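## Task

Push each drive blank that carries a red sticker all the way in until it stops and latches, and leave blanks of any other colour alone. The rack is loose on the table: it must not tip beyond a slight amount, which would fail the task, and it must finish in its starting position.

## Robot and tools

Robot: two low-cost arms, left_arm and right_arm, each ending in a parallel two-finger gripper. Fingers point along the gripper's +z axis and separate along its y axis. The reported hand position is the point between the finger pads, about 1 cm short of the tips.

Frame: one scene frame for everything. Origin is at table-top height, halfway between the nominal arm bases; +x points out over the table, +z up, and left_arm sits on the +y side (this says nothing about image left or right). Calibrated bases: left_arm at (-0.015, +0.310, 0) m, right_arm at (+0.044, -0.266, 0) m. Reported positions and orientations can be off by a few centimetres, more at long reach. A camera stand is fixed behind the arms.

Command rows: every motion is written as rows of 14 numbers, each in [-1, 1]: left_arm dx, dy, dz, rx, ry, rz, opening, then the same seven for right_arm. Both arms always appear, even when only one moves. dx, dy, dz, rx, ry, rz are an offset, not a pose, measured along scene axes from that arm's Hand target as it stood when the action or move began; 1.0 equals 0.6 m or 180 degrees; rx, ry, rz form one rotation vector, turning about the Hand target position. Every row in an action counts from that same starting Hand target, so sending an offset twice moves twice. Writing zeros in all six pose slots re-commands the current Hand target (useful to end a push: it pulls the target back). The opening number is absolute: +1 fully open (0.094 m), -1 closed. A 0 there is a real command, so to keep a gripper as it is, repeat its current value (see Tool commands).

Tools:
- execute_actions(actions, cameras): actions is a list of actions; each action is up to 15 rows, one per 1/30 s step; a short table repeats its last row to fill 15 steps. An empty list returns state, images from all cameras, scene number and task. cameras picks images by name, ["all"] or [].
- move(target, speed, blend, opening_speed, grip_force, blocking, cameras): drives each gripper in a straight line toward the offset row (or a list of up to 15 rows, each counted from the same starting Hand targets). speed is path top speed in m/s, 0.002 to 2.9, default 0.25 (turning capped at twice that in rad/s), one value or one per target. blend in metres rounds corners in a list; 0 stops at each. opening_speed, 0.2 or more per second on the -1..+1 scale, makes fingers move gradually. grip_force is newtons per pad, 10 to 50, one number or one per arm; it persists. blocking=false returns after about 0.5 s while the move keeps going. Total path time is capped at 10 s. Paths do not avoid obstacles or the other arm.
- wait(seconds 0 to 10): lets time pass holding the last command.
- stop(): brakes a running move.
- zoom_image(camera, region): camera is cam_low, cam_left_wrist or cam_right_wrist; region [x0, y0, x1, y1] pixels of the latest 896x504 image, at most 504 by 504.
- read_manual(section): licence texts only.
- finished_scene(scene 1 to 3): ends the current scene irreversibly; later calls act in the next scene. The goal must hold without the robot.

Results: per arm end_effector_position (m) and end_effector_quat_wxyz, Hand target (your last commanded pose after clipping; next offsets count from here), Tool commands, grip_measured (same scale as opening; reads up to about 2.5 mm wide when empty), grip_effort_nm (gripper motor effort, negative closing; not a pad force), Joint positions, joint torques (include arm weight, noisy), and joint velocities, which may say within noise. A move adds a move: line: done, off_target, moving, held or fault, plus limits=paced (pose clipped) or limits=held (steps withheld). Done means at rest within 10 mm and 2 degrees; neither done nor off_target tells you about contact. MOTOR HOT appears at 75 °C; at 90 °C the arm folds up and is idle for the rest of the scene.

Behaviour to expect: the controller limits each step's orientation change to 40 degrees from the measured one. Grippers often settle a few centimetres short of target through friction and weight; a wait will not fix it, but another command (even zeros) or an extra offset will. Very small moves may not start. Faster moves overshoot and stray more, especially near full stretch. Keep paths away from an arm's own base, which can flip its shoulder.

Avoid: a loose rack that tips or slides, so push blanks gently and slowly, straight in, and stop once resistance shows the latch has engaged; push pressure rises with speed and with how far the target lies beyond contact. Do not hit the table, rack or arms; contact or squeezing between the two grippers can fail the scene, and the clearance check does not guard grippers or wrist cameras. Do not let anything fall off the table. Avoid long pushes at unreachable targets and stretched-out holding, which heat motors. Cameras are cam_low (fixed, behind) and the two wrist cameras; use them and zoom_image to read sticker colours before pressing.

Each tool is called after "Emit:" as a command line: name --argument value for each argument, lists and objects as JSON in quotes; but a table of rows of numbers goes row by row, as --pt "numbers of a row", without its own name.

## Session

Emit:
execute_actions --actions '[]'

Scene clock: 0.00 s.
left_arm: end_effector_position=(+0.2148, +0.3876, +0.0992) grip_measured=+1.000 grip_effort_nm=n/a end_effector_quat_wxyz=(+0.425, -0.238, +0.872, +0.040) | right_arm: end_effector_position=(+0.3073, -0.2564, +0.1244) grip_measured=+1.000 grip_effort_nm=n/a end_effector_quat_wxyz=(+0.536, -0.127, +0.834, -0.028)
Joint positions: left_arm=[0.294 0.568 0.32 -0.444 -0.068 -0.23 0.094] | right_arm=[-0.07 0.478 0.202 -0.166 -0.159 -0.278 0.094]
Joint velocities: within noise
Joint torques (N m): no reading
Heat: left arm: 22 °C; right arm: 23 °C.
Hand target: left_arm +0.2169, +0.3892, +0.1061; +0.434, -0.237, +0.868, +0.043 | right_arm +0.3069, -0.2552, +0.1264; +0.538, -0.126, +0.833, -0.025
Tool commands: left_gripper/opening=+1.0 right_gripper/opening=+1.0
camera_calibration:
cam_left_wrist: T_world_to_cam=[[0.436398, -0.89014, 0.131177, 0.237546], [-0.794399, -0.449638, -0.408358, 0.41944], [0.422478, 0.0739993, -0.903347, 0.0600707], [0, 0, 0, 1]] pos_world=[0.20416, 0.3956, 0.194386]
cam_right_wrist: T_world_to_cam=[[0.186611, -0.969601, 0.158272, -0.326526], [-0.744661, -0.244683, -0.620975, 0.281312], [0.640825, -0.00197793, -0.767685, -0.011278], [0, 0, 0, 1]] pos_world=[0.277643, -0.24779, 0.21771]

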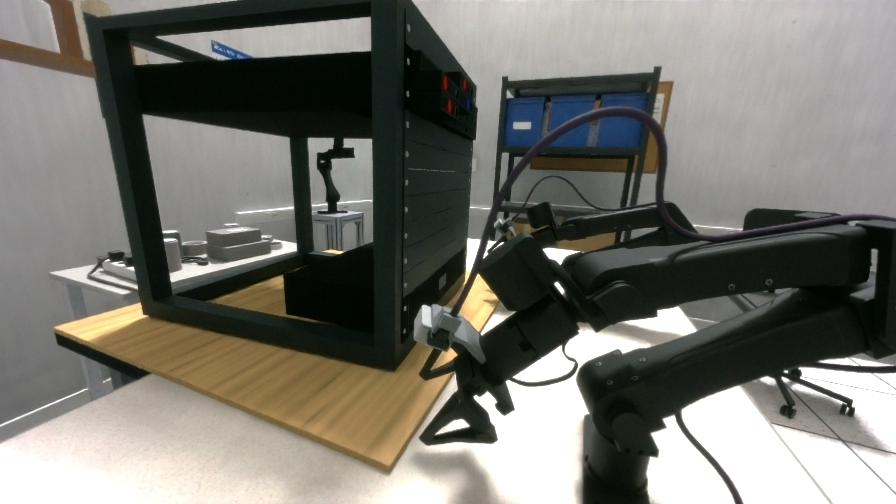

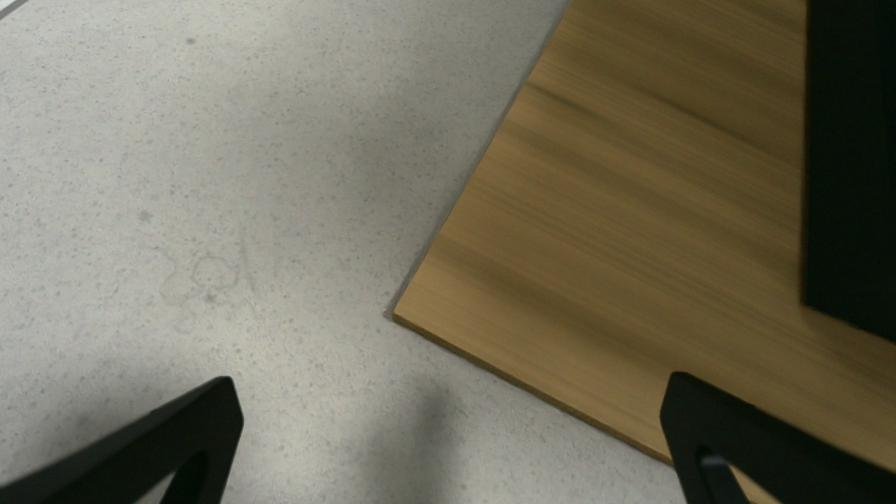

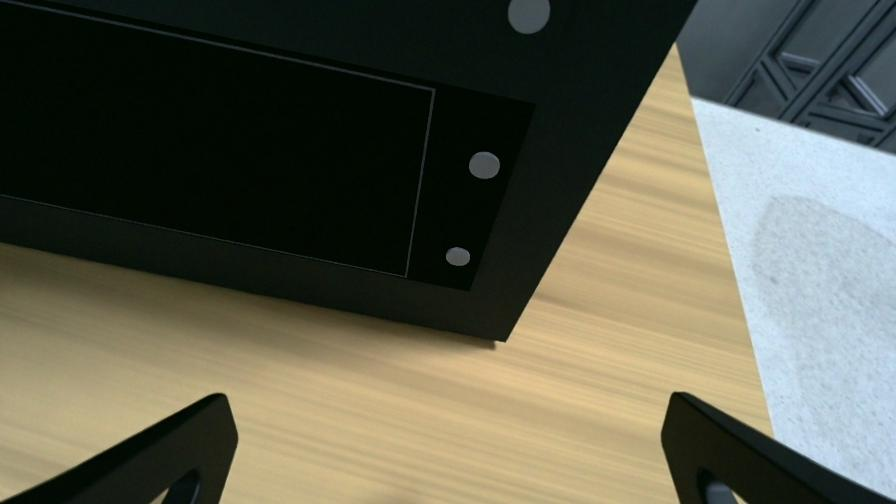

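Emit:
move --target '[0.005,-0.398,0.623,0.0544,-0.2168,-0.2363,-1,-0.112,0.158,0.59,0.091,-0.1204,0.0634,-1]' --speed 0.3 --cameras '["all"]'

Scene clock: 4.40 s.
left_arm: end_effector_position=(+0.2210, +0.1475, +0.4578) grip_measured=-0.997 grip_effort_nm=-0.16 end_effector_quat_wxyz=(+0.676, +0.142, +0.715, -0.103) | right_arm: end_effector_position=(+0.2418, -0.1590, +0.4844) grip_measured=-0.997 grip_effort_nm=-0.18 end_effector_quat_wxyz=(+0.706, -0.120, +0.686, +0.125)
Joint positions: left_arm=[-0.973 0.876 1.29 -0.494 -0.646 -0.005 0] | right_arm=[0.992 0.691 1.302 -0.574 0.636 -0.019 0]
Joint torques (N m): left_arm=[0.54 -0.36 7.09 2.32 0.06 0.07] | right_arm=[0.99 2.14 6.24 1.51 0.09 0.1]
Heat: left arm: 22 °C; right arm: 24 °C.
Hand target: left_arm +0.2200, +0.1504, +0.4799; +0.696, +0.124, +0.696, -0.123 | right_arm +0.2397, -0.1604, +0.4803; +0.696, -0.123, +0.696, +0.123
Off the commanded pose: left_arm 0.022 m, 4 deg | right_arm 0.005 m, 2 deg.
move: off_target (left_arm)
camera_calibration:
cam_left_wrist: T_world_to_cam=[[-0.352027, -0.934418, -0.0542305, 0.239677], [-0.445312, 0.218163, -0.86839, 0.497721], [0.82327, -0.281547, -0.492907, 0.175118], [0, 0, 0, 1]] pos_world=[0.161844, 0.164678, 0.531531]
cam_right_wrist: T_world_to_cam=[[0.356752, -0.933928, -0.0224998, -0.224672], [-0.384289, -0.124757, -0.914745, 0.554197], [0.851499, 0.334983, -0.403405, 0.133458], [0, 0, 0, 1]] pos_world=[0.179484, -0.185394, 0.555732]

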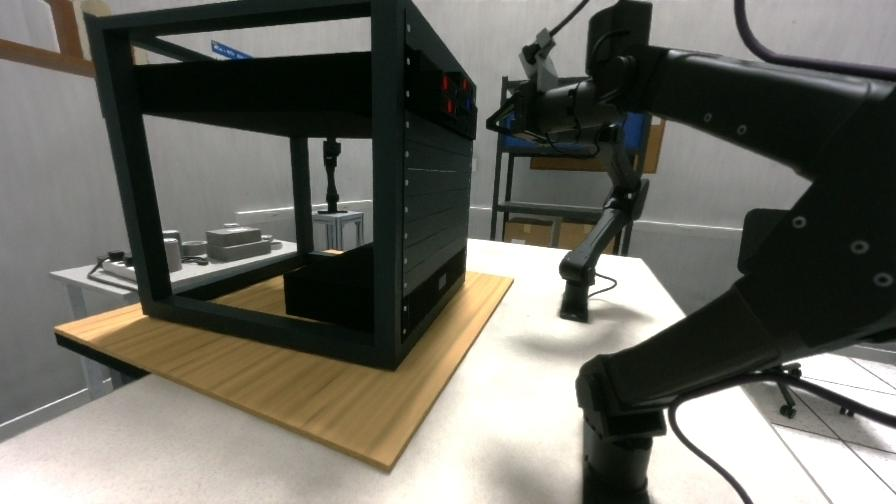

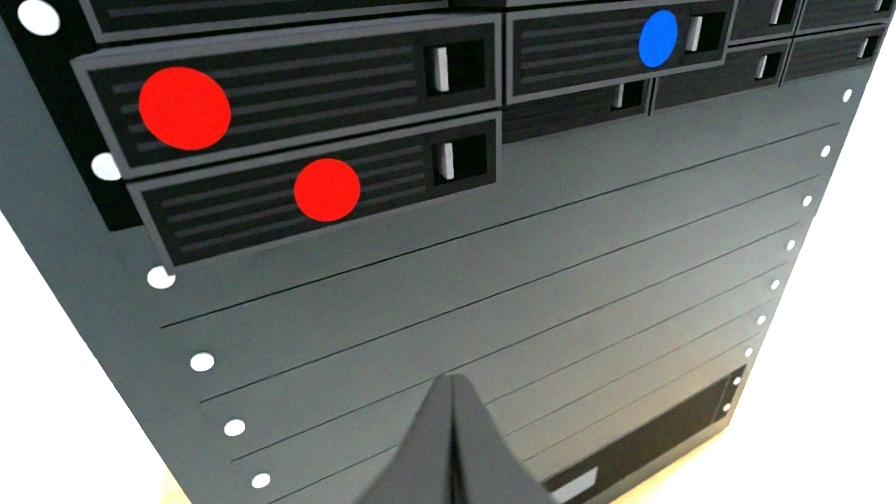

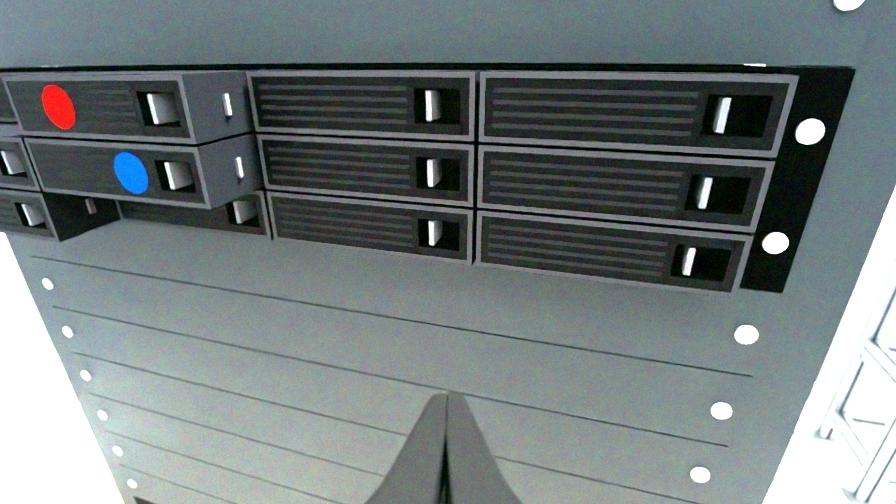

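Emit:
move --target '[0.092,0.008,-0.003,0.446,-0.233,0.109,-1,0,0,0,0,0,0,-1]' --cameras '["cam_left_wrist"]'

Scene clock: 11.70 s.
left_arm: end_effector_position=(+0.2771, +0.1552, +0.4701) grip_measured=-0.997 grip_effort_nm=-0.16 end_effector_quat_wxyz=(+0.634, +0.471, +0.358, +0.498) | right_arm: end_effector_position=(+0.2417, -0.1589, +0.4844) grip_measured=-0.997 grip_effort_nm=-0.19 end_effector_quat_wxyz=(+0.706, -0.120, +0.686, +0.126)
Joint positions: left_arm=[-0.708 0.91 0.933 0.316 -0.452 1.74 0] | right_arm=[0.993 0.691 1.302 -0.574 0.636 -0.018 0]
Joint torques (N m): left_arm=[0.55 -1.24 5.3 2.21 0.25 0.01] | right_arm=[0.99 2.15 6.24 1.52 0.09 0.1]
Heat: left arm: 24 °C; right arm: 25 °C.
Hand target: left_arm +0.2752, +0.1552, +0.4781; +0.650, +0.455, +0.349, +0.499 | right_arm +0.2398, -0.1604, +0.4803; +0.696, -0.123, +0.696, +0.123
Off the commanded pose: left_arm 0.008 m, 3 deg | right_arm 0.005 m, 2 deg.
move: off_target (left_arm)
camera_calibration:
cam_left_wrist: T_world_to_cam=[[0.287295, -0.0468178, -0.956697, 0.376679], [-0.1842, 0.977461, -0.103149, -0.0182767], [0.939964, 0.205858, 0.272196, -0.330533], [0, 0, 0, 1]] pos_world=[0.199104, 0.103543, 0.448453]
Images, in order (width x height): cam_left_wrist 896x504.

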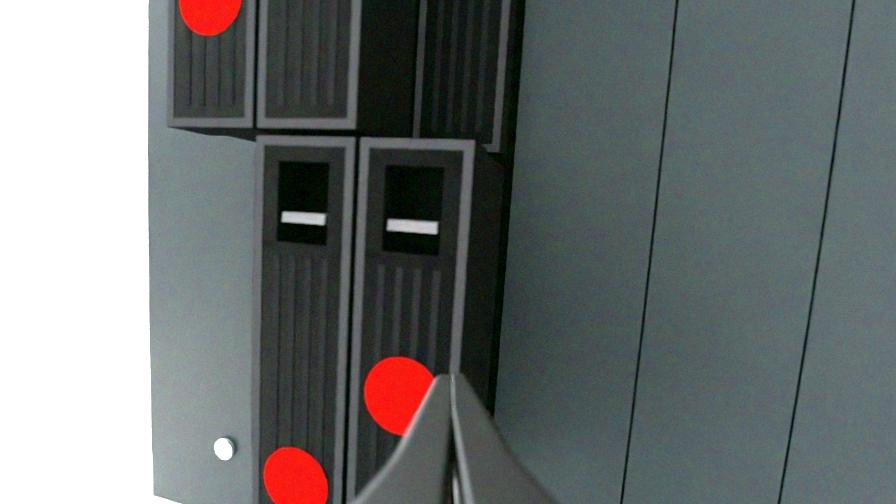

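Emit:
move --target '[0.015,0.008,0.024,0,0,0,-1,0,0,0,0,0,0,-1]' --speed 0.12

Scene clock: 13.57 s.
left_arm: end_effector_position=(+0.2897, +0.1585, +0.4686) grip_measured=-0.997 grip_effort_nm=-0.15 end_effector_quat_wxyz=(+0.625, +0.476, +0.357, +0.505) | right_arm: end_effector_position=(+0.2417, -0.1589, +0.4844) grip_measured=-0.997 grip_effort_nm=-0.19 end_effector_quat_wxyz=(+0.706, -0.120, +0.686, +0.126)
Joint positions: left_arm=[-0.653 0.94 0.947 0.316 -0.407 1.74 0] | right_arm=[0.993 0.691 1.302 -0.574 0.636 -0.018 0]
Joint torques (N m): left_arm=[0.62 -1.83 9.65 1.77 0.32 -0.2] | right_arm=[0.99 2.15 6.24 1.51 0.09 0.1]
Heat: left arm: 25 °C; right arm: 25 °C.
Hand target: left_arm +0.2841, +0.1601, +0.4925; +0.650, +0.455, +0.349, +0.499 | right_arm +0.2398, -0.1604, +0.4803; +0.696, -0.123, +0.696, +0.123
Off the commanded pose: left_arm 0.025 m, 4 deg | right_arm 0.005 m, 2 deg.
move: off_target (left_arm)

Emit:
move --target '[0.0,0.0,0.004,0,0,0,-1,0,0,0,0,0,0,-1]' --speed 0.12 --cameras '["cam_left_wrist"]'

Scene clock: 15.03 s.
left_arm: end_effector_position=(+0.2897, +0.1585, +0.4690) grip_measured=-0.997 grip_effort_nm=-0.16 end_effector_quat_wxyz=(+0.624, +0.478, +0.357, +0.505) | right_arm: end_effector_position=(+0.2417, -0.1589, +0.4844) grip_measured=-0.997 grip_effort_nm=-0.19 end_effector_quat_wxyz=(+0.706, -0.120, +0.686, +0.126)
Joint positions: left_arm=[-0.653 0.94 0.952 0.308 -0.407 1.74 0] | right_arm=[0.993 0.691 1.302 -0.574 0.636 -0.018 0]
Joint torques (N m): left_arm=[0.62 -1.69 10.17 1.77 0.32 -0.21] | right_arm=[0.99 2.14 6.23 1.52 0.09 0.1]
Heat: left arm: 25 °C; right arm: 25 °C.
Hand target: left_arm +0.2841, +0.1601, +0.4950; +0.650, +0.455, +0.349, +0.499 | right_arm +0.2398, -0.1604, +0.4803; +0.696, -0.123, +0.696, +0.123
Off the commanded pose: left_arm 0.027 m, 4 deg | right_arm 0.005 m, 2 deg.
move: off_target (left_arm)
camera_calibration:
cam_left_wrist: T_world_to_cam=[[0.282643, -0.0208299, -0.958999, 0.370394], [-0.197194, 0.977149, -0.0793425, -0.0265626], [0.938737, 0.211535, 0.272077, -0.343233], [0, 0, 0, 1]] pos_world=[0.212278, 0.106277, 0.446486]
Images, in order (width x height): cam_left_wrist 896x504.

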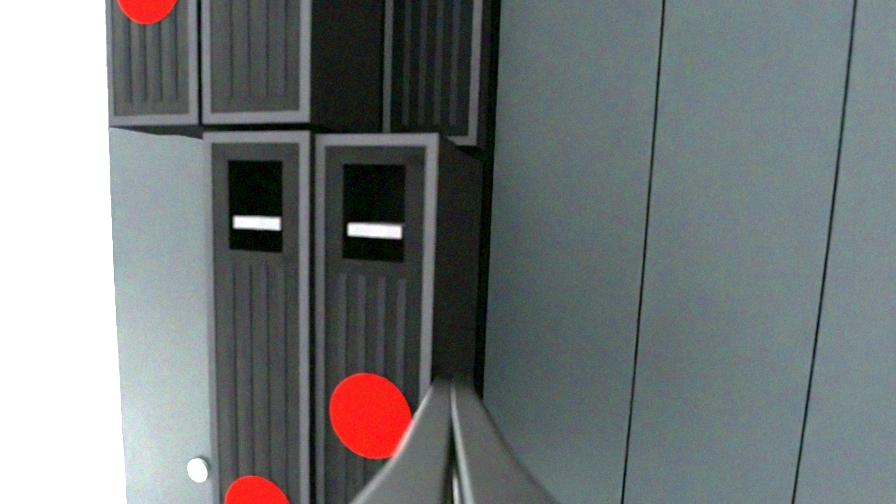

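Emit:
move --pt "-0.005 0.003 0.018 0 0 0 -1 0 0 0 0 0 0 -1" --pt "-0.005 0.003 -0.014 0 0 0 -1 0 0 0 0 0 0 -1" --speed 0.12 --cameras '["cam_left_wrist"]'

Scene clock: 17.00 s.
left_arm: end_effector_position=(+0.2896, +0.1576, +0.4684) grip_measured=-0.997 grip_effort_nm=-0.16 end_effector_quat_wxyz=(+0.618, +0.488, +0.357, +0.502) | right_arm: end_effector_position=(+0.2417, -0.1589, +0.4844) grip_measured=-0.997 grip_effort_nm=-0.18 end_effector_quat_wxyz=(+0.706, -0.120, +0.686, +0.126)
Joint positions: left_arm=[-0.653 0.939 0.972 0.262 -0.403 1.74 0] | right_arm=[0.993 0.691 1.302 -0.574 0.636 -0.018 0]
Joint torques (N m): left_arm=[0.4 -3.28 5.44 2.43 0.23 -0.2] | right_arm=[1.01 2.15 6.26 1.51 0.09 0.11]
Heat: left arm: 25 °C; right arm: 25 °C.
Hand target: left_arm +0.2812, +0.1619, +0.4866; +0.650, +0.455, +0.349, +0.499 | right_arm +0.2398, -0.1604, +0.4803; +0.696, -0.123, +0.696, +0.123
Off the commanded pose: left_arm 0.021 m, 5 deg | right_arm 0.005 m, 2 deg.
move: off_target (left_arm)
camera_calibration:
cam_left_wrist: T_world_to_cam=[[0.264624, -0.00593624, -0.964333, 0.375244], [-0.194211, 0.979164, -0.0593213, -0.0363252], [0.944593, 0.202982, 0.257957, -0.336551], [0, 0, 0, 1]] pos_world=[0.21155, 0.10611, 0.446521]
Images, in order (width x height): cam_left_wrist 896x504.

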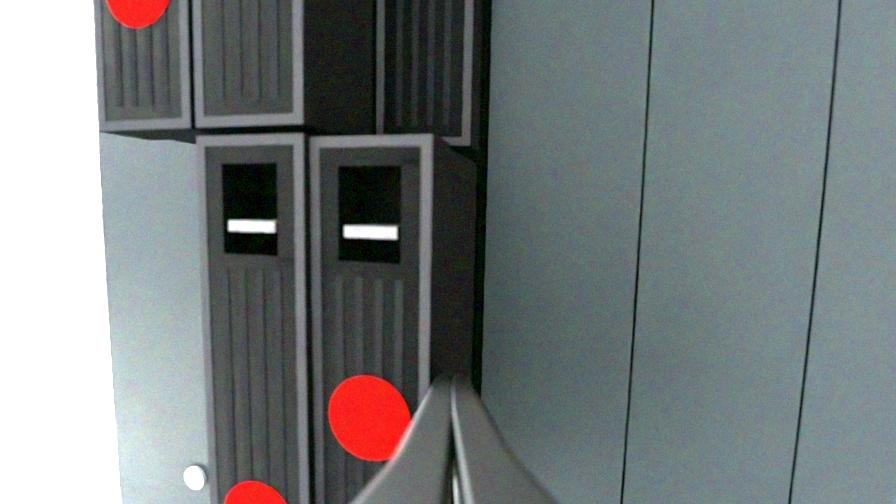

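Emit:
move --pt "-0.045 0.003 -0.01 0 0 0 -1 0 0 0 0 0 0 -1" --pt "-0.045 0.003 0.025 0 0 0 -1 0 0 0 0 0 0 -1" --speed 0.12 --cameras '["cam_left_wrist"]'

Scene clock: 19.37 s.
left_arm: end_effector_position=(+0.2576, +0.1614, +0.4909) grip_measured=-0.997 grip_effort_nm=-0.16 end_effector_quat_wxyz=(+0.645, +0.463, +0.349, +0.498) | right_arm: end_effector_position=(+0.2417, -0.1589, +0.4844) grip_measured=-0.997 grip_effort_nm=-0.18 end_effector_quat_wxyz=(+0.706, -0.120, +0.686, +0.126)
Joint positions: left_arm=[-0.746 0.86 0.973 0.263 -0.472 1.761 0] | right_arm=[0.993 0.691 1.302 -0.574 0.636 -0.018 0]
Joint torques (N m): left_arm=[-0.66 -0.72 8.09 1.51 -0.03 0] | right_arm=[0.99 2.14 6.24 1.51 0.1 0.1]
Heat: left arm: 26 °C; right arm: 25 °C.
Hand target: left_arm +0.2542, +0.1636, +0.5015; +0.650, +0.455, +0.349, +0.499 | right_arm +0.2398, -0.1604, +0.4803; +0.696, -0.123, +0.696, +0.123
Off the commanded pose: left_arm 0.011 m, 1 deg | right_arm 0.005 m, 2 deg.
move: off_target (left_arm)
camera_calibration:
cam_left_wrist: T_world_to_cam=[[0.313247, -0.0611891, -0.947698, 0.393676], [-0.168299, 0.97855, -0.11881, -0.0223804], [0.93464, 0.196714, 0.296229, -0.328102], [0, 0, 0, 1]] pos_world=[0.179572, 0.110531, 0.467621]
Images, in order (width x height): cam_left_wrist 896x504.

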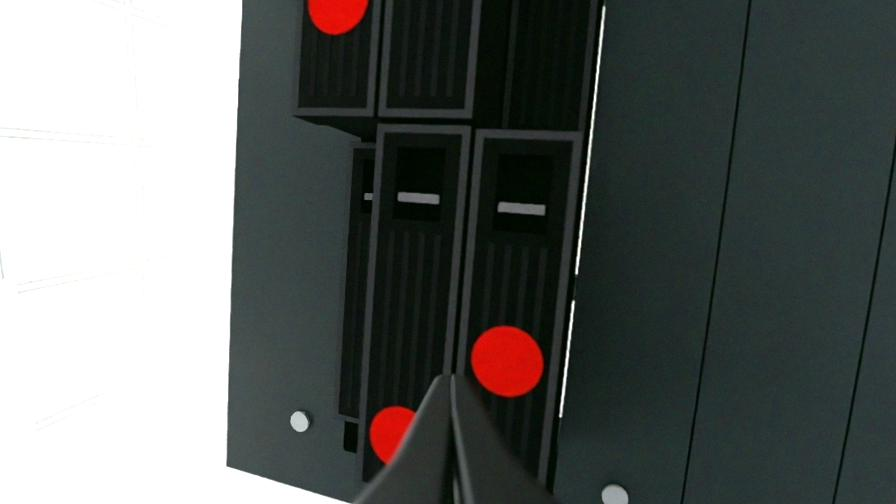

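Emit:
move --target '[0.065,-0.003,0.004,0,0,0,-1,0,0,0,0,0,0,-1]' --speed 0.12 --cameras '["cam_left_wrist"]'

Scene clock: 21.37 s.
left_arm: end_effector_position=(+0.2987, +0.1591, +0.4797) grip_measured=-0.997 grip_effort_nm=-0.16 end_effector_quat_wxyz=(+0.623, +0.482, +0.356, +0.503) | right_arm: end_effector_position=(+0.2417, -0.1589, +0.4844) grip_measured=-0.997 grip_effort_nm=-0.18 end_effector_quat_wxyz=(+0.706, -0.120, +0.686, +0.126)
Joint positions: left_arm=[-0.613 0.975 1.018 0.263 -0.363 1.726 0] | right_arm=[0.993 0.691 1.302 -0.574 0.636 -0.018 0]
Joint torques (N m): left_arm=[0.54 -2 8.88 1.99 0.21 -0.23] | right_arm=[1.01 2.15 6.24 1.51 0.09 0.1]
Heat: left arm: 26 °C; right arm: 25 °C.
Hand target: left_arm +0.2931, +0.1619, +0.5040; +0.650, +0.455, +0.349, +0.499 | right_arm +0.2398, -0.1604, +0.4803; +0.696, -0.123, +0.696, +0.123
Off the commanded pose: left_arm 0.025 m, 4 deg | right_arm 0.005 m, 2 deg.
move: off_target (left_arm)
camera_calibration:
cam_left_wrist: T_world_to_cam=[[0.277088, -0.0165838, -0.960701, 0.380033], [-0.1912, 0.978903, -0.0720447, -0.0301572], [0.941629, 0.203649, 0.268072, -0.352416], [0, 0, 0, 1]] pos_world=[0.220776, 0.107593, 0.457398]
Images, in order (width x height): cam_left_wrist 896x504.

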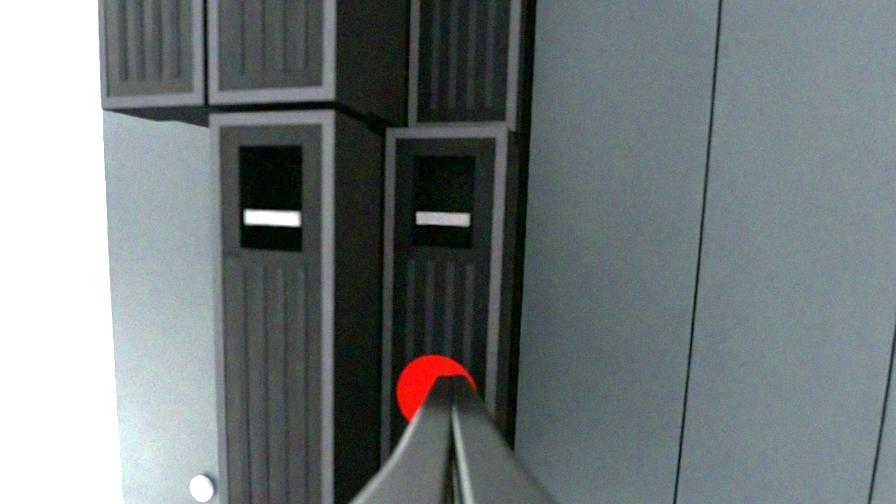

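Emit:
move --target '[0.07,0.0,0.018,0,0,0,-1,0,0,0,0,0,0,-1]' --speed 0.1 --cameras '["cam_left_wrist"]'

Scene clock: 22.97 s.
left_arm: end_effector_position=(+0.3202, +0.1596, +0.4893) grip_measured=-0.997 grip_effort_nm=-0.16 end_effector_quat_wxyz=(+0.631, +0.486, +0.352, +0.491) | right_arm: end_effector_position=(+0.2417, -0.1589, +0.4844) grip_measured=-0.997 grip_effort_nm=-0.18 end_effector_quat_wxyz=(+0.706, -0.120, +0.686, +0.126)
Joint positions: left_arm=[-0.525 1.048 1.094 0.247 -0.254 1.681 0] | right_arm=[0.993 0.691 1.302 -0.574 0.636 -0.018 0]
Joint torques (N m): left_arm=[3.26 2.99 11.19 2.42 0.2 -0.19] | right_arm=[1.01 2.14 6.24 1.51 0.09 0.11]
Heat: left arm: 26 °C; right arm: 25 °C.
Hand target: left_arm +0.3350, +0.1618, +0.5149; +0.650, +0.455, +0.349, +0.499 | right_arm +0.2398, -0.1604, +0.4803; +0.696, -0.123, +0.696, +0.123
Off the commanded pose: left_arm 0.030 m, 4 deg | right_arm 0.005 m, 2 deg.
move: off_target (left_arm)
camera_calibration:
cam_left_wrist: T_world_to_cam=[[0.271957, -0.0310616, -0.961808, 0.387765], [-0.163631, 0.983431, -0.0780274, -0.0324786], [0.948296, 0.178601, 0.262368, -0.370744], [0, 0, 0, 1]] pos_world=[0.240805, 0.1102, 0.467692]
Images, in order (width x height): cam_left_wrist 896x504.

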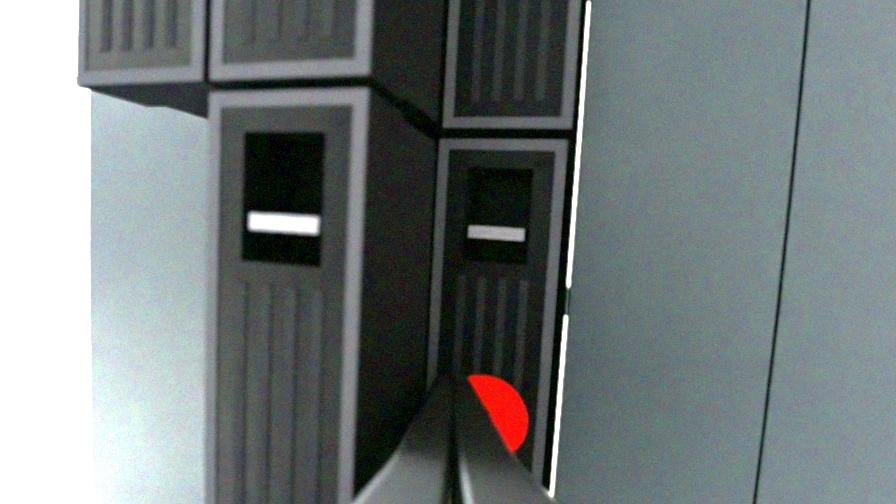

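Emit:
move --target '[0.025,0.0,-0.004,0,0,0,-1,0,0,0,0,0,0,-1]' --speed 0.1 --cameras '["cam_left_wrist"]'

Scene clock: 24.60 s.
left_arm: end_effector_position=(+0.3212, +0.1597, +0.4890) grip_measured=-0.997 grip_effort_nm=-0.16 end_effector_quat_wxyz=(+0.637, +0.492, +0.345, +0.483) | right_arm: end_effector_position=(+0.2417, -0.1589, +0.4844) grip_measured=-0.997 grip_effort_nm=-0.19 end_effector_quat_wxyz=(+0.706, -0.120, +0.686, +0.126)
Joint positions: left_arm=[-0.499 1.046 1.094 0.24 -0.203 1.668 0] | right_arm=[0.993 0.691 1.302 -0.574 0.636 -0.018 0]
Joint torques (N m): left_arm=[4.08 6.49 11.62 2.78 0.06 -0.17] | right_arm=[1.02 2.14 6.24 1.51 0.1 0.1]
Heat: left arm: 27 °C; right arm: 25 °C.
Hand target: left_arm +0.3501, +0.1619, +0.5125; +0.650, +0.455, +0.349, +0.499 | right_arm +0.2398, -0.1604, +0.4803; +0.696, -0.123, +0.696, +0.123
Off the commanded pose: left_arm 0.037 m, 5 deg | right_arm 0.005 m, 2 deg.
move: off_target (left_arm)
camera_calibration:
cam_left_wrist: T_world_to_cam=[[0.270625, -0.0362488, -0.962002, 0.388546], [-0.137665, 0.987563, -0.075939, -0.0424379], [0.952791, 0.152985, 0.262269, -0.368844], [0, 0, 0, 1]] pos_world=[0.240439, 0.112422, 0.467295]
Images, in order (width x height): cam_left_wrist 896x504.

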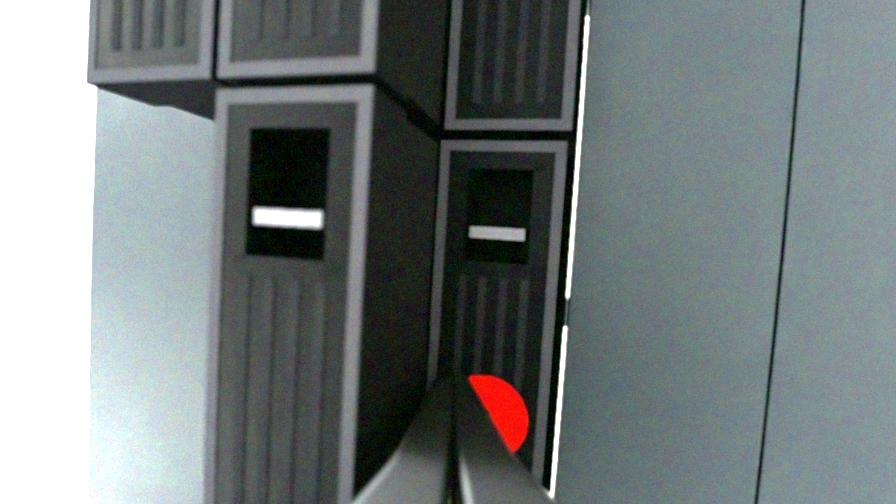

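Emit:
move --pt "-0.15 0 -0.025 0 0 0 -1 0 0 0 0 0 0 -1" --pt "-0.15 0 0.034 0 0 0 -1 0 0 0 0 0 0 -1" --speed 0.2 --cameras '["cam_left_wrist"]'

Scene clock: 27.63 s.
left_arm: end_effector_position=(+0.2611, +0.1617, +0.5303) grip_measured=-0.997 grip_effort_nm=-0.16 end_effector_quat_wxyz=(+0.654, +0.450, +0.346, +0.500) | right_arm: end_effector_position=(+0.2417, -0.1589, +0.4844) grip_measured=-0.997 grip_effort_nm=-0.19 end_effector_quat_wxyz=(+0.706, -0.120, +0.686, +0.126)
Joint positions: left_arm=[-0.728 0.928 1.132 0.202 -0.453 1.755 0] | right_arm=[0.993 0.691 1.302 -0.574 0.636 -0.018 0]
Joint torques (N m): left_arm=[-0.68 -0.83 7.65 1.2 -0.03 0] | right_arm=[0.99 2.14 6.26 1.52 0.09 0.1]
Heat: left arm: 27 °C; right arm: 26 °C.
Hand target: left_arm +0.2601, +0.1618, +0.5328; +0.650, +0.455, +0.349, +0.499 | right_arm +0.2398, -0.1604, +0.4803; +0.696, -0.123, +0.696, +0.123
Off the commanded pose: left_arm 0.003 m, 1 deg | right_arm 0.005 m, 2 deg.
move: done
camera_calibration:
cam_left_wrist: T_world_to_cam=[[0.336737, -0.0811317, -0.938097, 0.42197], [-0.164531, 0.975884, -0.143459, -0.00490195], [0.927113, 0.202654, 0.315268, -0.35219], [0, 0, 0, 1]] pos_world=[0.18362, 0.110392, 0.50618]
Images, in order (width x height): cam_left_wrist 896x504.

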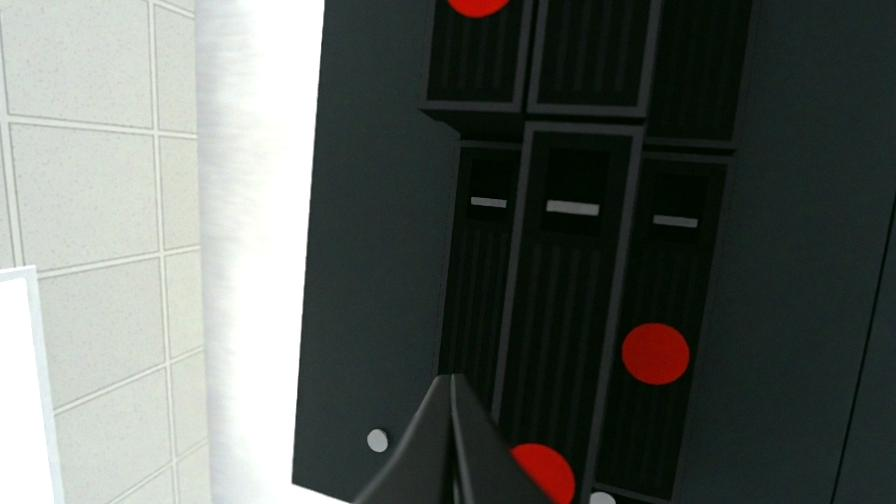

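Emit:
move --target '[0.058,0.0,-0.012,0,0,0,-1,0,0,0,0,0,0,-1]' --speed 0.12 --cameras '["cam_left_wrist"]'

Scene clock: 29.60 s.
left_arm: end_effector_position=(+0.3003, +0.1592, +0.5068) grip_measured=-0.997 grip_effort_nm=-0.16 end_effector_quat_wxyz=(+0.628, +0.476, +0.354, +0.503) | right_arm: end_effector_position=(+0.2417, -0.1589, +0.4844) grip_measured=-0.997 grip_effort_nm=-0.19 end_effector_quat_wxyz=(+0.706, -0.120, +0.686, +0.126)
Joint positions: left_arm=[-0.607 1.014 1.132 0.202 -0.357 1.723 0] | right_arm=[0.993 0.691 1.302 -0.574 0.636 -0.018 0]
Joint torques (N m): left_arm=[0.54 -2.29 8.16 1.89 0.2 -0.22] | right_arm=[0.99 2.15 6.23 1.51 0.08 0.1]
Heat: left arm: 27 °C; right arm: 26 °C.
Hand target: left_arm +0.2949, +0.1618, +0.5256; +0.650, +0.455, +0.349, +0.499 | right_arm +0.2398, -0.1604, +0.4803; +0.696, -0.123, +0.696, +0.123
Off the commanded pose: left_arm 0.020 m, 4 deg | right_arm 0.005 m, 2 deg.
move: off_target (left_arm)
camera_calibration:
cam_left_wrist: T_world_to_cam=[[0.288651, -0.0262787, -0.957074, 0.401839], [-0.189693, 0.978237, -0.0840708, -0.0221949], [0.938455, 0.205818, 0.277384, -0.365389], [0, 0, 0, 1]] pos_world=[0.222699, 0.107475, 0.484077]
Images, in order (width x height): cam_left_wrist 896x504.

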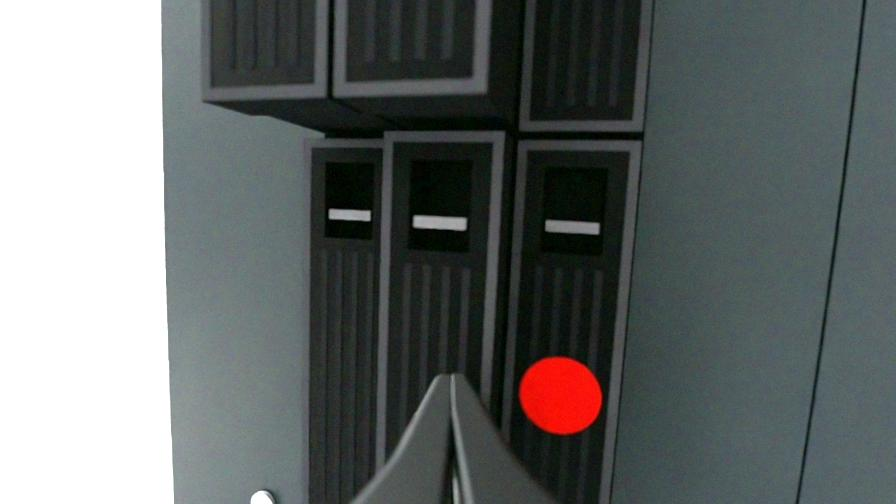

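Pushing well. Continue.

Emit:
move --target '[0.072,0.0,0.022,0,0,0,-1,0,0,0,0,0,0,-1]' --speed 0.1 --cameras '["cam_left_wrist"]'

Emit:
move --target '[0.025,0.0,-0.004,0,0,0,-1,0,0,0,0,0,0,-1]' --speed 0.1 --cameras '["cam_left_wrist"]'

Scene clock: 31.37 s.
left_arm: end_effector_position=(+0.3208, +0.1590, +0.5161) grip_measured=-0.997 grip_effort_nm=-0.16 end_effector_quat_wxyz=(+0.634, +0.489, +0.349, +0.488) | right_arm: end_effector_position=(+0.2417, -0.1589, +0.4844) grip_measured=-0.997 grip_effort_nm=-0.19 end_effector_quat_wxyz=(+0.706, -0.120, +0.686, +0.126)
Joint positions: left_arm=[-0.516 1.082 1.222 0.151 -0.234 1.677 0] | right_arm=[0.993 0.691 1.302 -0.574 0.636 -0.018 0]
Joint torques (N m): left_arm=[3.12 3.25 10.41 2.55 0.11 -0.2] | right_arm=[1.01 2.15 6.24 1.52 0.09 0.11]
Heat: left arm: 28 °C; right arm: 26 °C.
Hand target: left_arm +0.3381, +0.1618, +0.5388; +0.650, +0.455, +0.349, +0.499 | right_arm +0.2398, -0.1604, +0.4803; +0.696, -0.123, +0.696, +0.123
Off the commanded pose: left_arm 0.029 m, 4 deg | right_arm 0.005 m, 2 deg.
move: off_target (left_arm)
camera_calibration:
cam_left_wrist: T_world_to_cam=[[0.272182, -0.0329602, -0.961681, 0.413475], [-0.152216, 0.985355, -0.0768528, -0.0342627], [0.95013, 0.167301, 0.263178, -0.377292], [0, 0, 0, 1]] pos_world=[0.240721, 0.110511, 0.494294]
Images, in order (width x height): cam_left_wrist 896x504.

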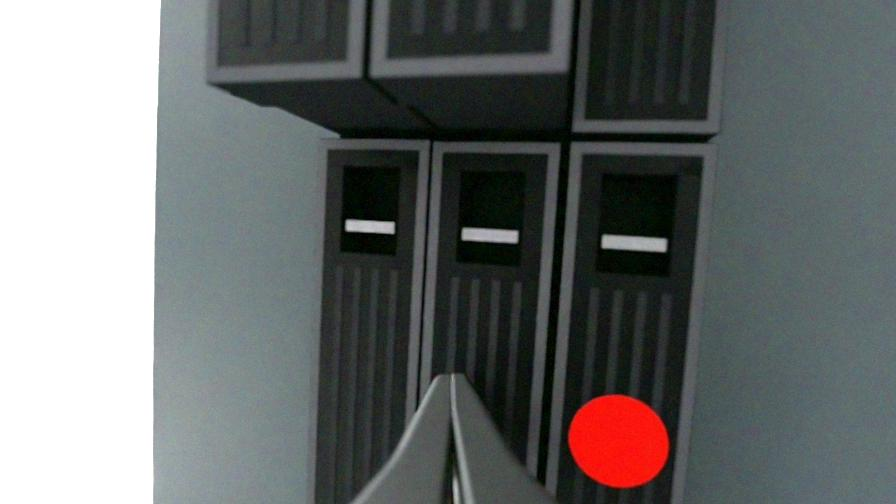

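Scene clock: 32.37 s.
left_arm: end_effector_position=(+0.3217, +0.1594, +0.5159) grip_measured=-0.997 grip_effort_nm=-0.16 end_effector_quat_wxyz=(+0.639, +0.493, +0.342, +0.481) | right_arm: end_effector_position=(+0.2417, -0.1589, +0.4844) grip_measured=-0.997 grip_effort_nm=-0.18 end_effector_quat_wxyz=(+0.706, -0.120, +0.686, +0.126)
Joint positions: left_arm=[-0.491 1.081 1.222 0.147 -0.186 1.664 0] | right_arm=[0.993 0.691 1.302 -0.574 0.636 -0.018 0]
Joint torques (N m): left_arm=[3.89 6.43 10.65 2.9 -0.06 -0.18] | right_arm=[0.99 2.14 6.24 1.51 0.09 0.11]
Heat: left arm: 28 °C; right arm: 26 °C.
Hand target: left_arm +0.3531, +0.1619, +0.5364; +0.650, +0.455, +0.349, +0.499 | right_arm +0.2398, -0.1604, +0.4803; +0.696, -0.123, +0.696, +0.123
Off the commanded pose: left_arm 0.038 m, 5 deg | right_arm 0.005 m, 2 deg.
move: off_target (left_arm)
camera_calibration:
cam_left_wrist: T_world_to_cam=[[0.271579, -0.0372519, -0.961695, 0.413948], [-0.128639, 0.988879, -0.0746319, -0.0437634], [0.95378, 0.14398, 0.263766, -0.37598], [0, 0, 0, 1]] pos_world=[0.240553, 0.112831, 0.493996]
Images, in order (width x height): cam_left_wrist 896x504.

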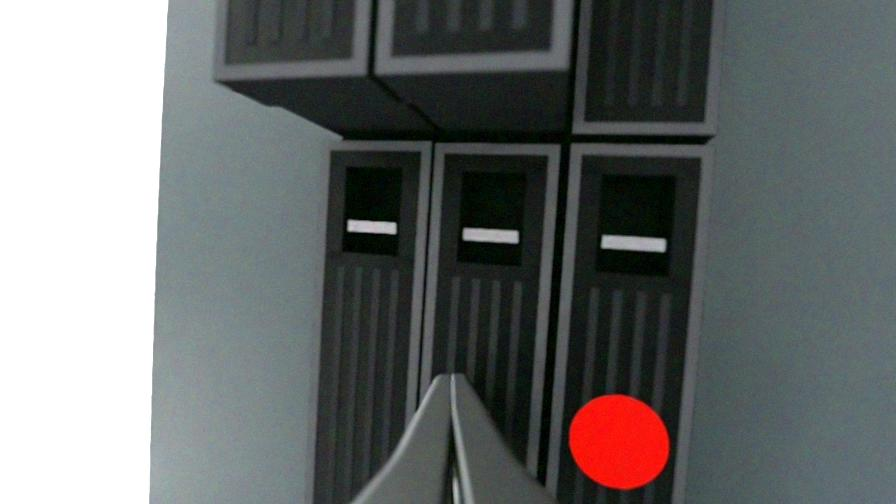

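Emit:
move --pt "-0.18 0.0 -0.01 0 0 0 -1 0 0 0 0 0 0 -1" --pt "-0.165 -0.193 0.045 0.076 0.2094 -0.0532 -1 0 0 0 0 0 0 -1" --speed 0.2 --blend 0.01 --cameras '["all"]'

Scene clock: 38.13 s.
left_arm: end_effector_position=(+0.2560, +0.0480, +0.5708) grip_measured=-0.997 grip_effort_nm=-0.16 end_effector_quat_wxyz=(+0.542, +0.651, +0.409, +0.340) | right_arm: end_effector_position=(+0.2417, -0.1589, +0.4844) grip_measured=-0.997 grip_effort_nm=-0.18 end_effector_quat_wxyz=(+0.706, -0.120, +0.686, +0.126)
Joint positions: left_arm=[-1.01 1.795 2.851 -1.274 -0.571 1.451 0] | right_arm=[0.993 0.691 1.302 -0.574 0.636 -0.018 0]
Joint torques (N m): left_arm=[-0.39 -4.86 3.79 1.38 0.02 -0.21] | right_arm=[0.99 2.15 6.24 1.51 0.1 0.1]
Heat: left arm: 28 °C; right arm: 26 °C.
Hand target: left_arm +0.2541, +0.0461, +0.5634; +0.484, +0.691, +0.440, +0.308 | right_arm +0.2398, -0.1604, +0.4803; +0.696, -0.123, +0.696, +0.123
Off the commanded pose: left_arm 0.008 m, 10 deg | right_arm 0.005 m, 2 deg.
elbow stopped short (left arm): the move would have taken joint 3 (elbow) straighter than the controller allows.
move: off_target (left_arm)
camera_calibration:
cam_left_wrist: T_world_to_cam=[[-0.167692, 0.092901, -0.981452, 0.597974], [0.00745118, 0.995641, 0.0929709, -0.0688557], [0.985811, 0.00827746, -0.167653, -0.0672358], [0, 0, 0, 1]] pos_world=[0.16707, 0.0135597, 0.582012]
cam_right_wrist: T_world_to_cam=[[0.357089, -0.933761, -0.0240353, -0.223944], [-0.38473, -0.123584, -0.914718, 0.554465], [0.851158, 0.335883, -0.403377, 0.133703], [0, 0, 0, 1]] pos_world=[0.179485, -0.185495, 0.555729]

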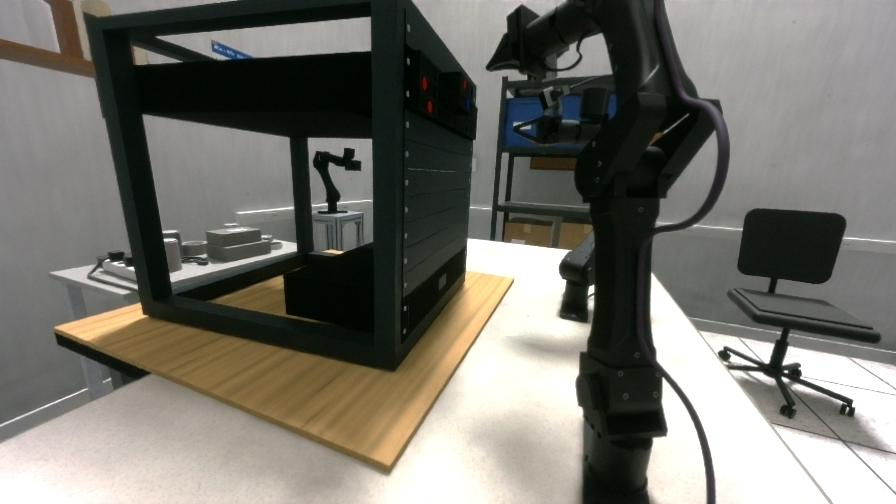

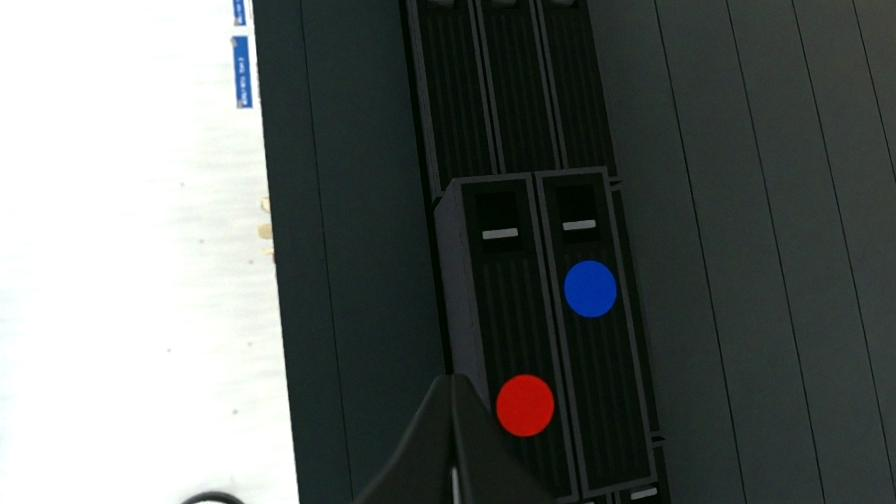

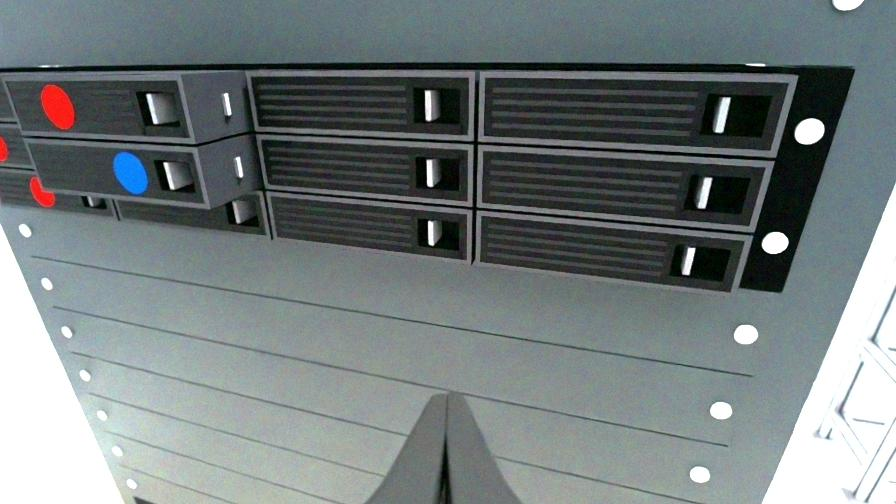

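Emit:
move --target '[0.035,0.0,-0.022,0,0,0,-1,0,0,0,0,0,0,-1]' --speed 0.12 --cameras '["cam_left_wrist"]'

Scene clock: 40.77 s.
left_arm: end_effector_position=(+0.2755, +0.0441, +0.5567) grip_measured=-0.997 grip_effort_nm=-0.16 end_effector_quat_wxyz=(+0.528, +0.663, +0.414, +0.331) | right_arm: end_effector_position=(+0.2417, -0.1589, +0.4844) grip_measured=-0.997 grip_effort_nm=-0.18 end_effector_quat_wxyz=(+0.706, -0.120, +0.686, +0.126)
Joint positions: left_arm=[-0.941 1.826 2.851 -1.28 -0.496 1.45 0] | right_arm=[0.993 0.691 1.302 -0.574 0.636 -0.018 0]
Joint torques (N m): left_arm=[0.5 -5.65 3.99 1.39 0.03 -0.22] | right_arm=[0.99 2.14 6.26 1.51 0.09 0.1]
Heat: left arm: 28 °C; right arm: 26 °C.
Hand target: left_arm +0.2751, +0.0461, +0.5503; +0.484, +0.691, +0.440, +0.308 | right_arm +0.2398, -0.1604, +0.4803; +0.696, -0.123, +0.696, +0.123
Off the commanded pose: left_arm 0.007 m, 7 deg | right_arm 0.005 m, 2 deg.
elbow stopped short (left arm): the move would have taken joint 3 (elbow) straighter than the controller allows.
move: off_target (left_arm)
camera_calibration:
cam_left_wrist: T_world_to_cam=[[-0.20222, 0.113586, -0.972731, 0.591535], [0.0144048, 0.993489, 0.113016, -0.0767796], [0.979234, 0.00884205, -0.20254, -0.0676122], [0, 0, 0, 1]] pos_world=[0.186934, 0.00968708, 0.570388]
Images, in order (width x height): cam_left_wrist 896x504.

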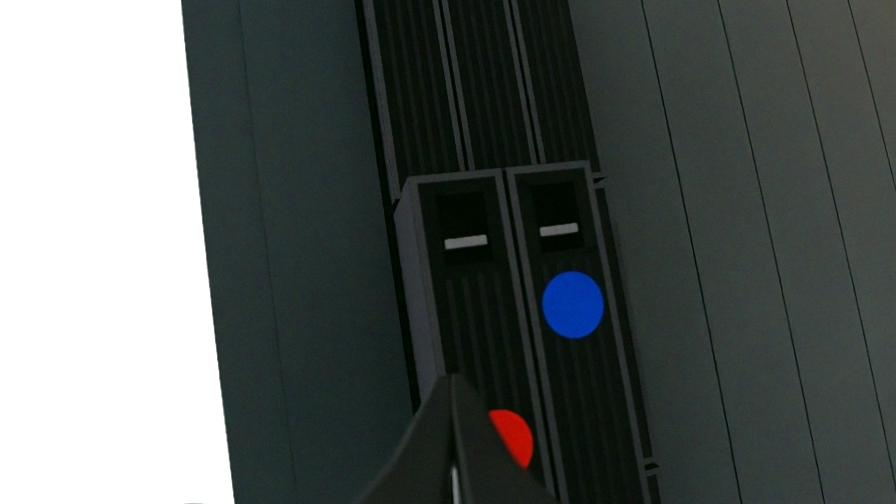

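Emit:
move --target '[0.02,-0.002,-0.016,0,0,0,-1,0,0,0,0,0,0,-1]' --speed 0.12 --cameras '["cam_left_wrist"]'

Scene clock: 42.40 s.
left_arm: end_effector_position=(+0.2879, +0.0431, +0.5475) grip_measured=-0.997 grip_effort_nm=-0.16 end_effector_quat_wxyz=(+0.518, +0.669, +0.419, +0.328) | right_arm: end_effector_position=(+0.2417, -0.1589, +0.4844) grip_measured=-0.997 grip_effort_nm=-0.19 end_effector_quat_wxyz=(+0.706, -0.120, +0.686, +0.126)
Joint positions: left_arm=[-0.902 1.846 2.851 -1.284 -0.461 1.448 0] | right_arm=[0.993 0.691 1.302 -0.574 0.636 -0.018 0]
Joint torques (N m): left_arm=[0.43 -5.9 4.11 1.4 0.02 -0.21] | right_arm=[0.99 2.15 6.24 1.51 0.09 0.1]
Heat: left arm: 28 °C; right arm: 26 °C.
Hand target: left_arm +0.2871, +0.0448, +0.5406; +0.484, +0.691, +0.440, +0.308 | right_arm +0.2398, -0.1604, +0.4803; +0.696, -0.123, +0.696, +0.123
Off the commanded pose: left_arm 0.007 m, 6 deg | right_arm 0.005 m, 2 deg.
elbow stopped short (left arm): the move would have taken joint 3 (elbow) straighter than the controller allows.
move: off_target (left_arm)
camera_calibration:
cam_left_wrist: T_world_to_cam=[[-0.224871, 0.125394, -0.966286, 0.58756], [0.0123388, 0.991972, 0.125855, -0.0813057], [0.97431, 0.0163784, -0.224613, -0.0683285], [0, 0, 0, 1]] pos_world=[0.199702, 0.00809578, 0.562637]
Images, in order (width x height): cam_left_wrist 896x504.

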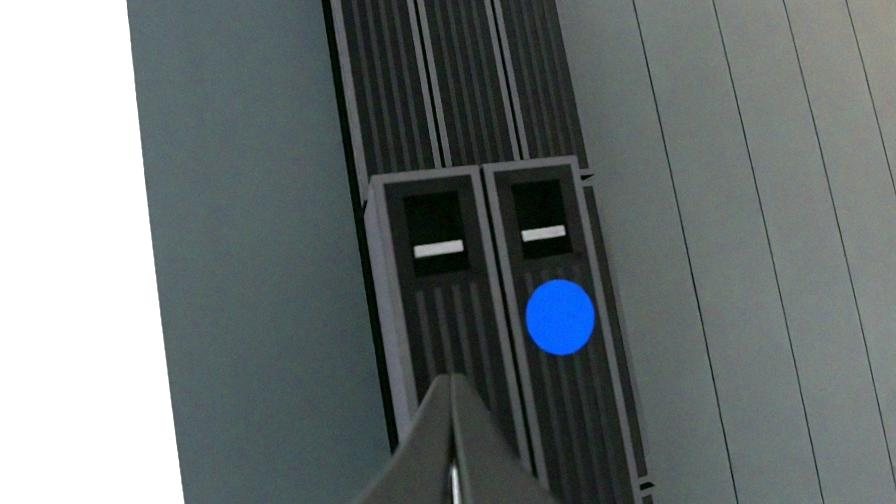

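Emit:
move --target '[0.05,0.0,-0.002,0,0,0,-1,0,0,0,0,0,0,-1]' --speed 0.1 --cameras '["cam_left_wrist"]'

Scene clock: 44.37 s.
left_arm: end_effector_position=(+0.3147, +0.0467, +0.5317) grip_measured=-0.997 grip_effort_nm=-0.16 end_effector_quat_wxyz=(+0.502, +0.680, +0.426, +0.321) | right_arm: end_effector_position=(+0.2417, -0.1589, +0.4844) grip_measured=-0.997 grip_effort_nm=-0.19 end_effector_quat_wxyz=(+0.706, -0.120, +0.686, +0.126)
Joint positions: left_arm=[-0.81 1.882 2.851 -1.284 -0.373 1.462 0] | right_arm=[0.993 0.691 1.302 -0.574 0.636 -0.018 0]
Joint torques (N m): left_arm=[0.44 -6.48 4.27 2.06 0.04 0.02] | right_arm=[0.99 2.15 6.24 1.51 0.09 0.1]
Heat: left arm: 28 °C; right arm: 26 °C.
Hand target: left_arm +0.3171, +0.0449, +0.5394; +0.484, +0.691, +0.440, +0.308 | right_arm +0.2398, -0.1604, +0.4803; +0.696, -0.123, +0.696, +0.123
Off the commanded pose: left_arm 0.008 m, 3 deg | right_arm 0.005 m, 2 deg.
elbow stopped short (left arm): the move would have taken joint 3 (elbow) straighter than the controller allows.
move: off_target (left_arm)
camera_calibration:
cam_left_wrist: T_world_to_cam=[[-0.261009, 0.146557, -0.954146, 0.581986], [0.0127743, 0.988846, 0.148392, -0.0951274], [0.965252, 0.0265432, -0.25997, -0.0769095], [0, 0, 0, 1]] pos_world=[0.227356, 0.0108138, 0.549422]
Images, in order (width x height): cam_left_wrist 896x504.

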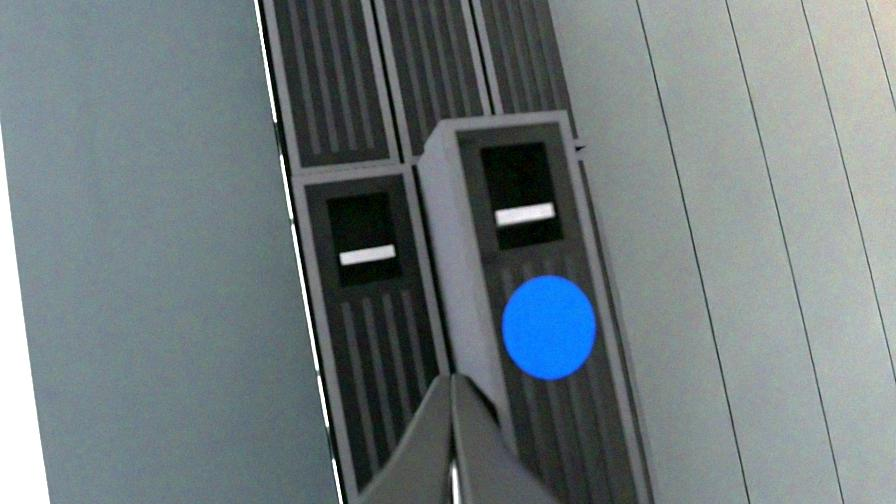

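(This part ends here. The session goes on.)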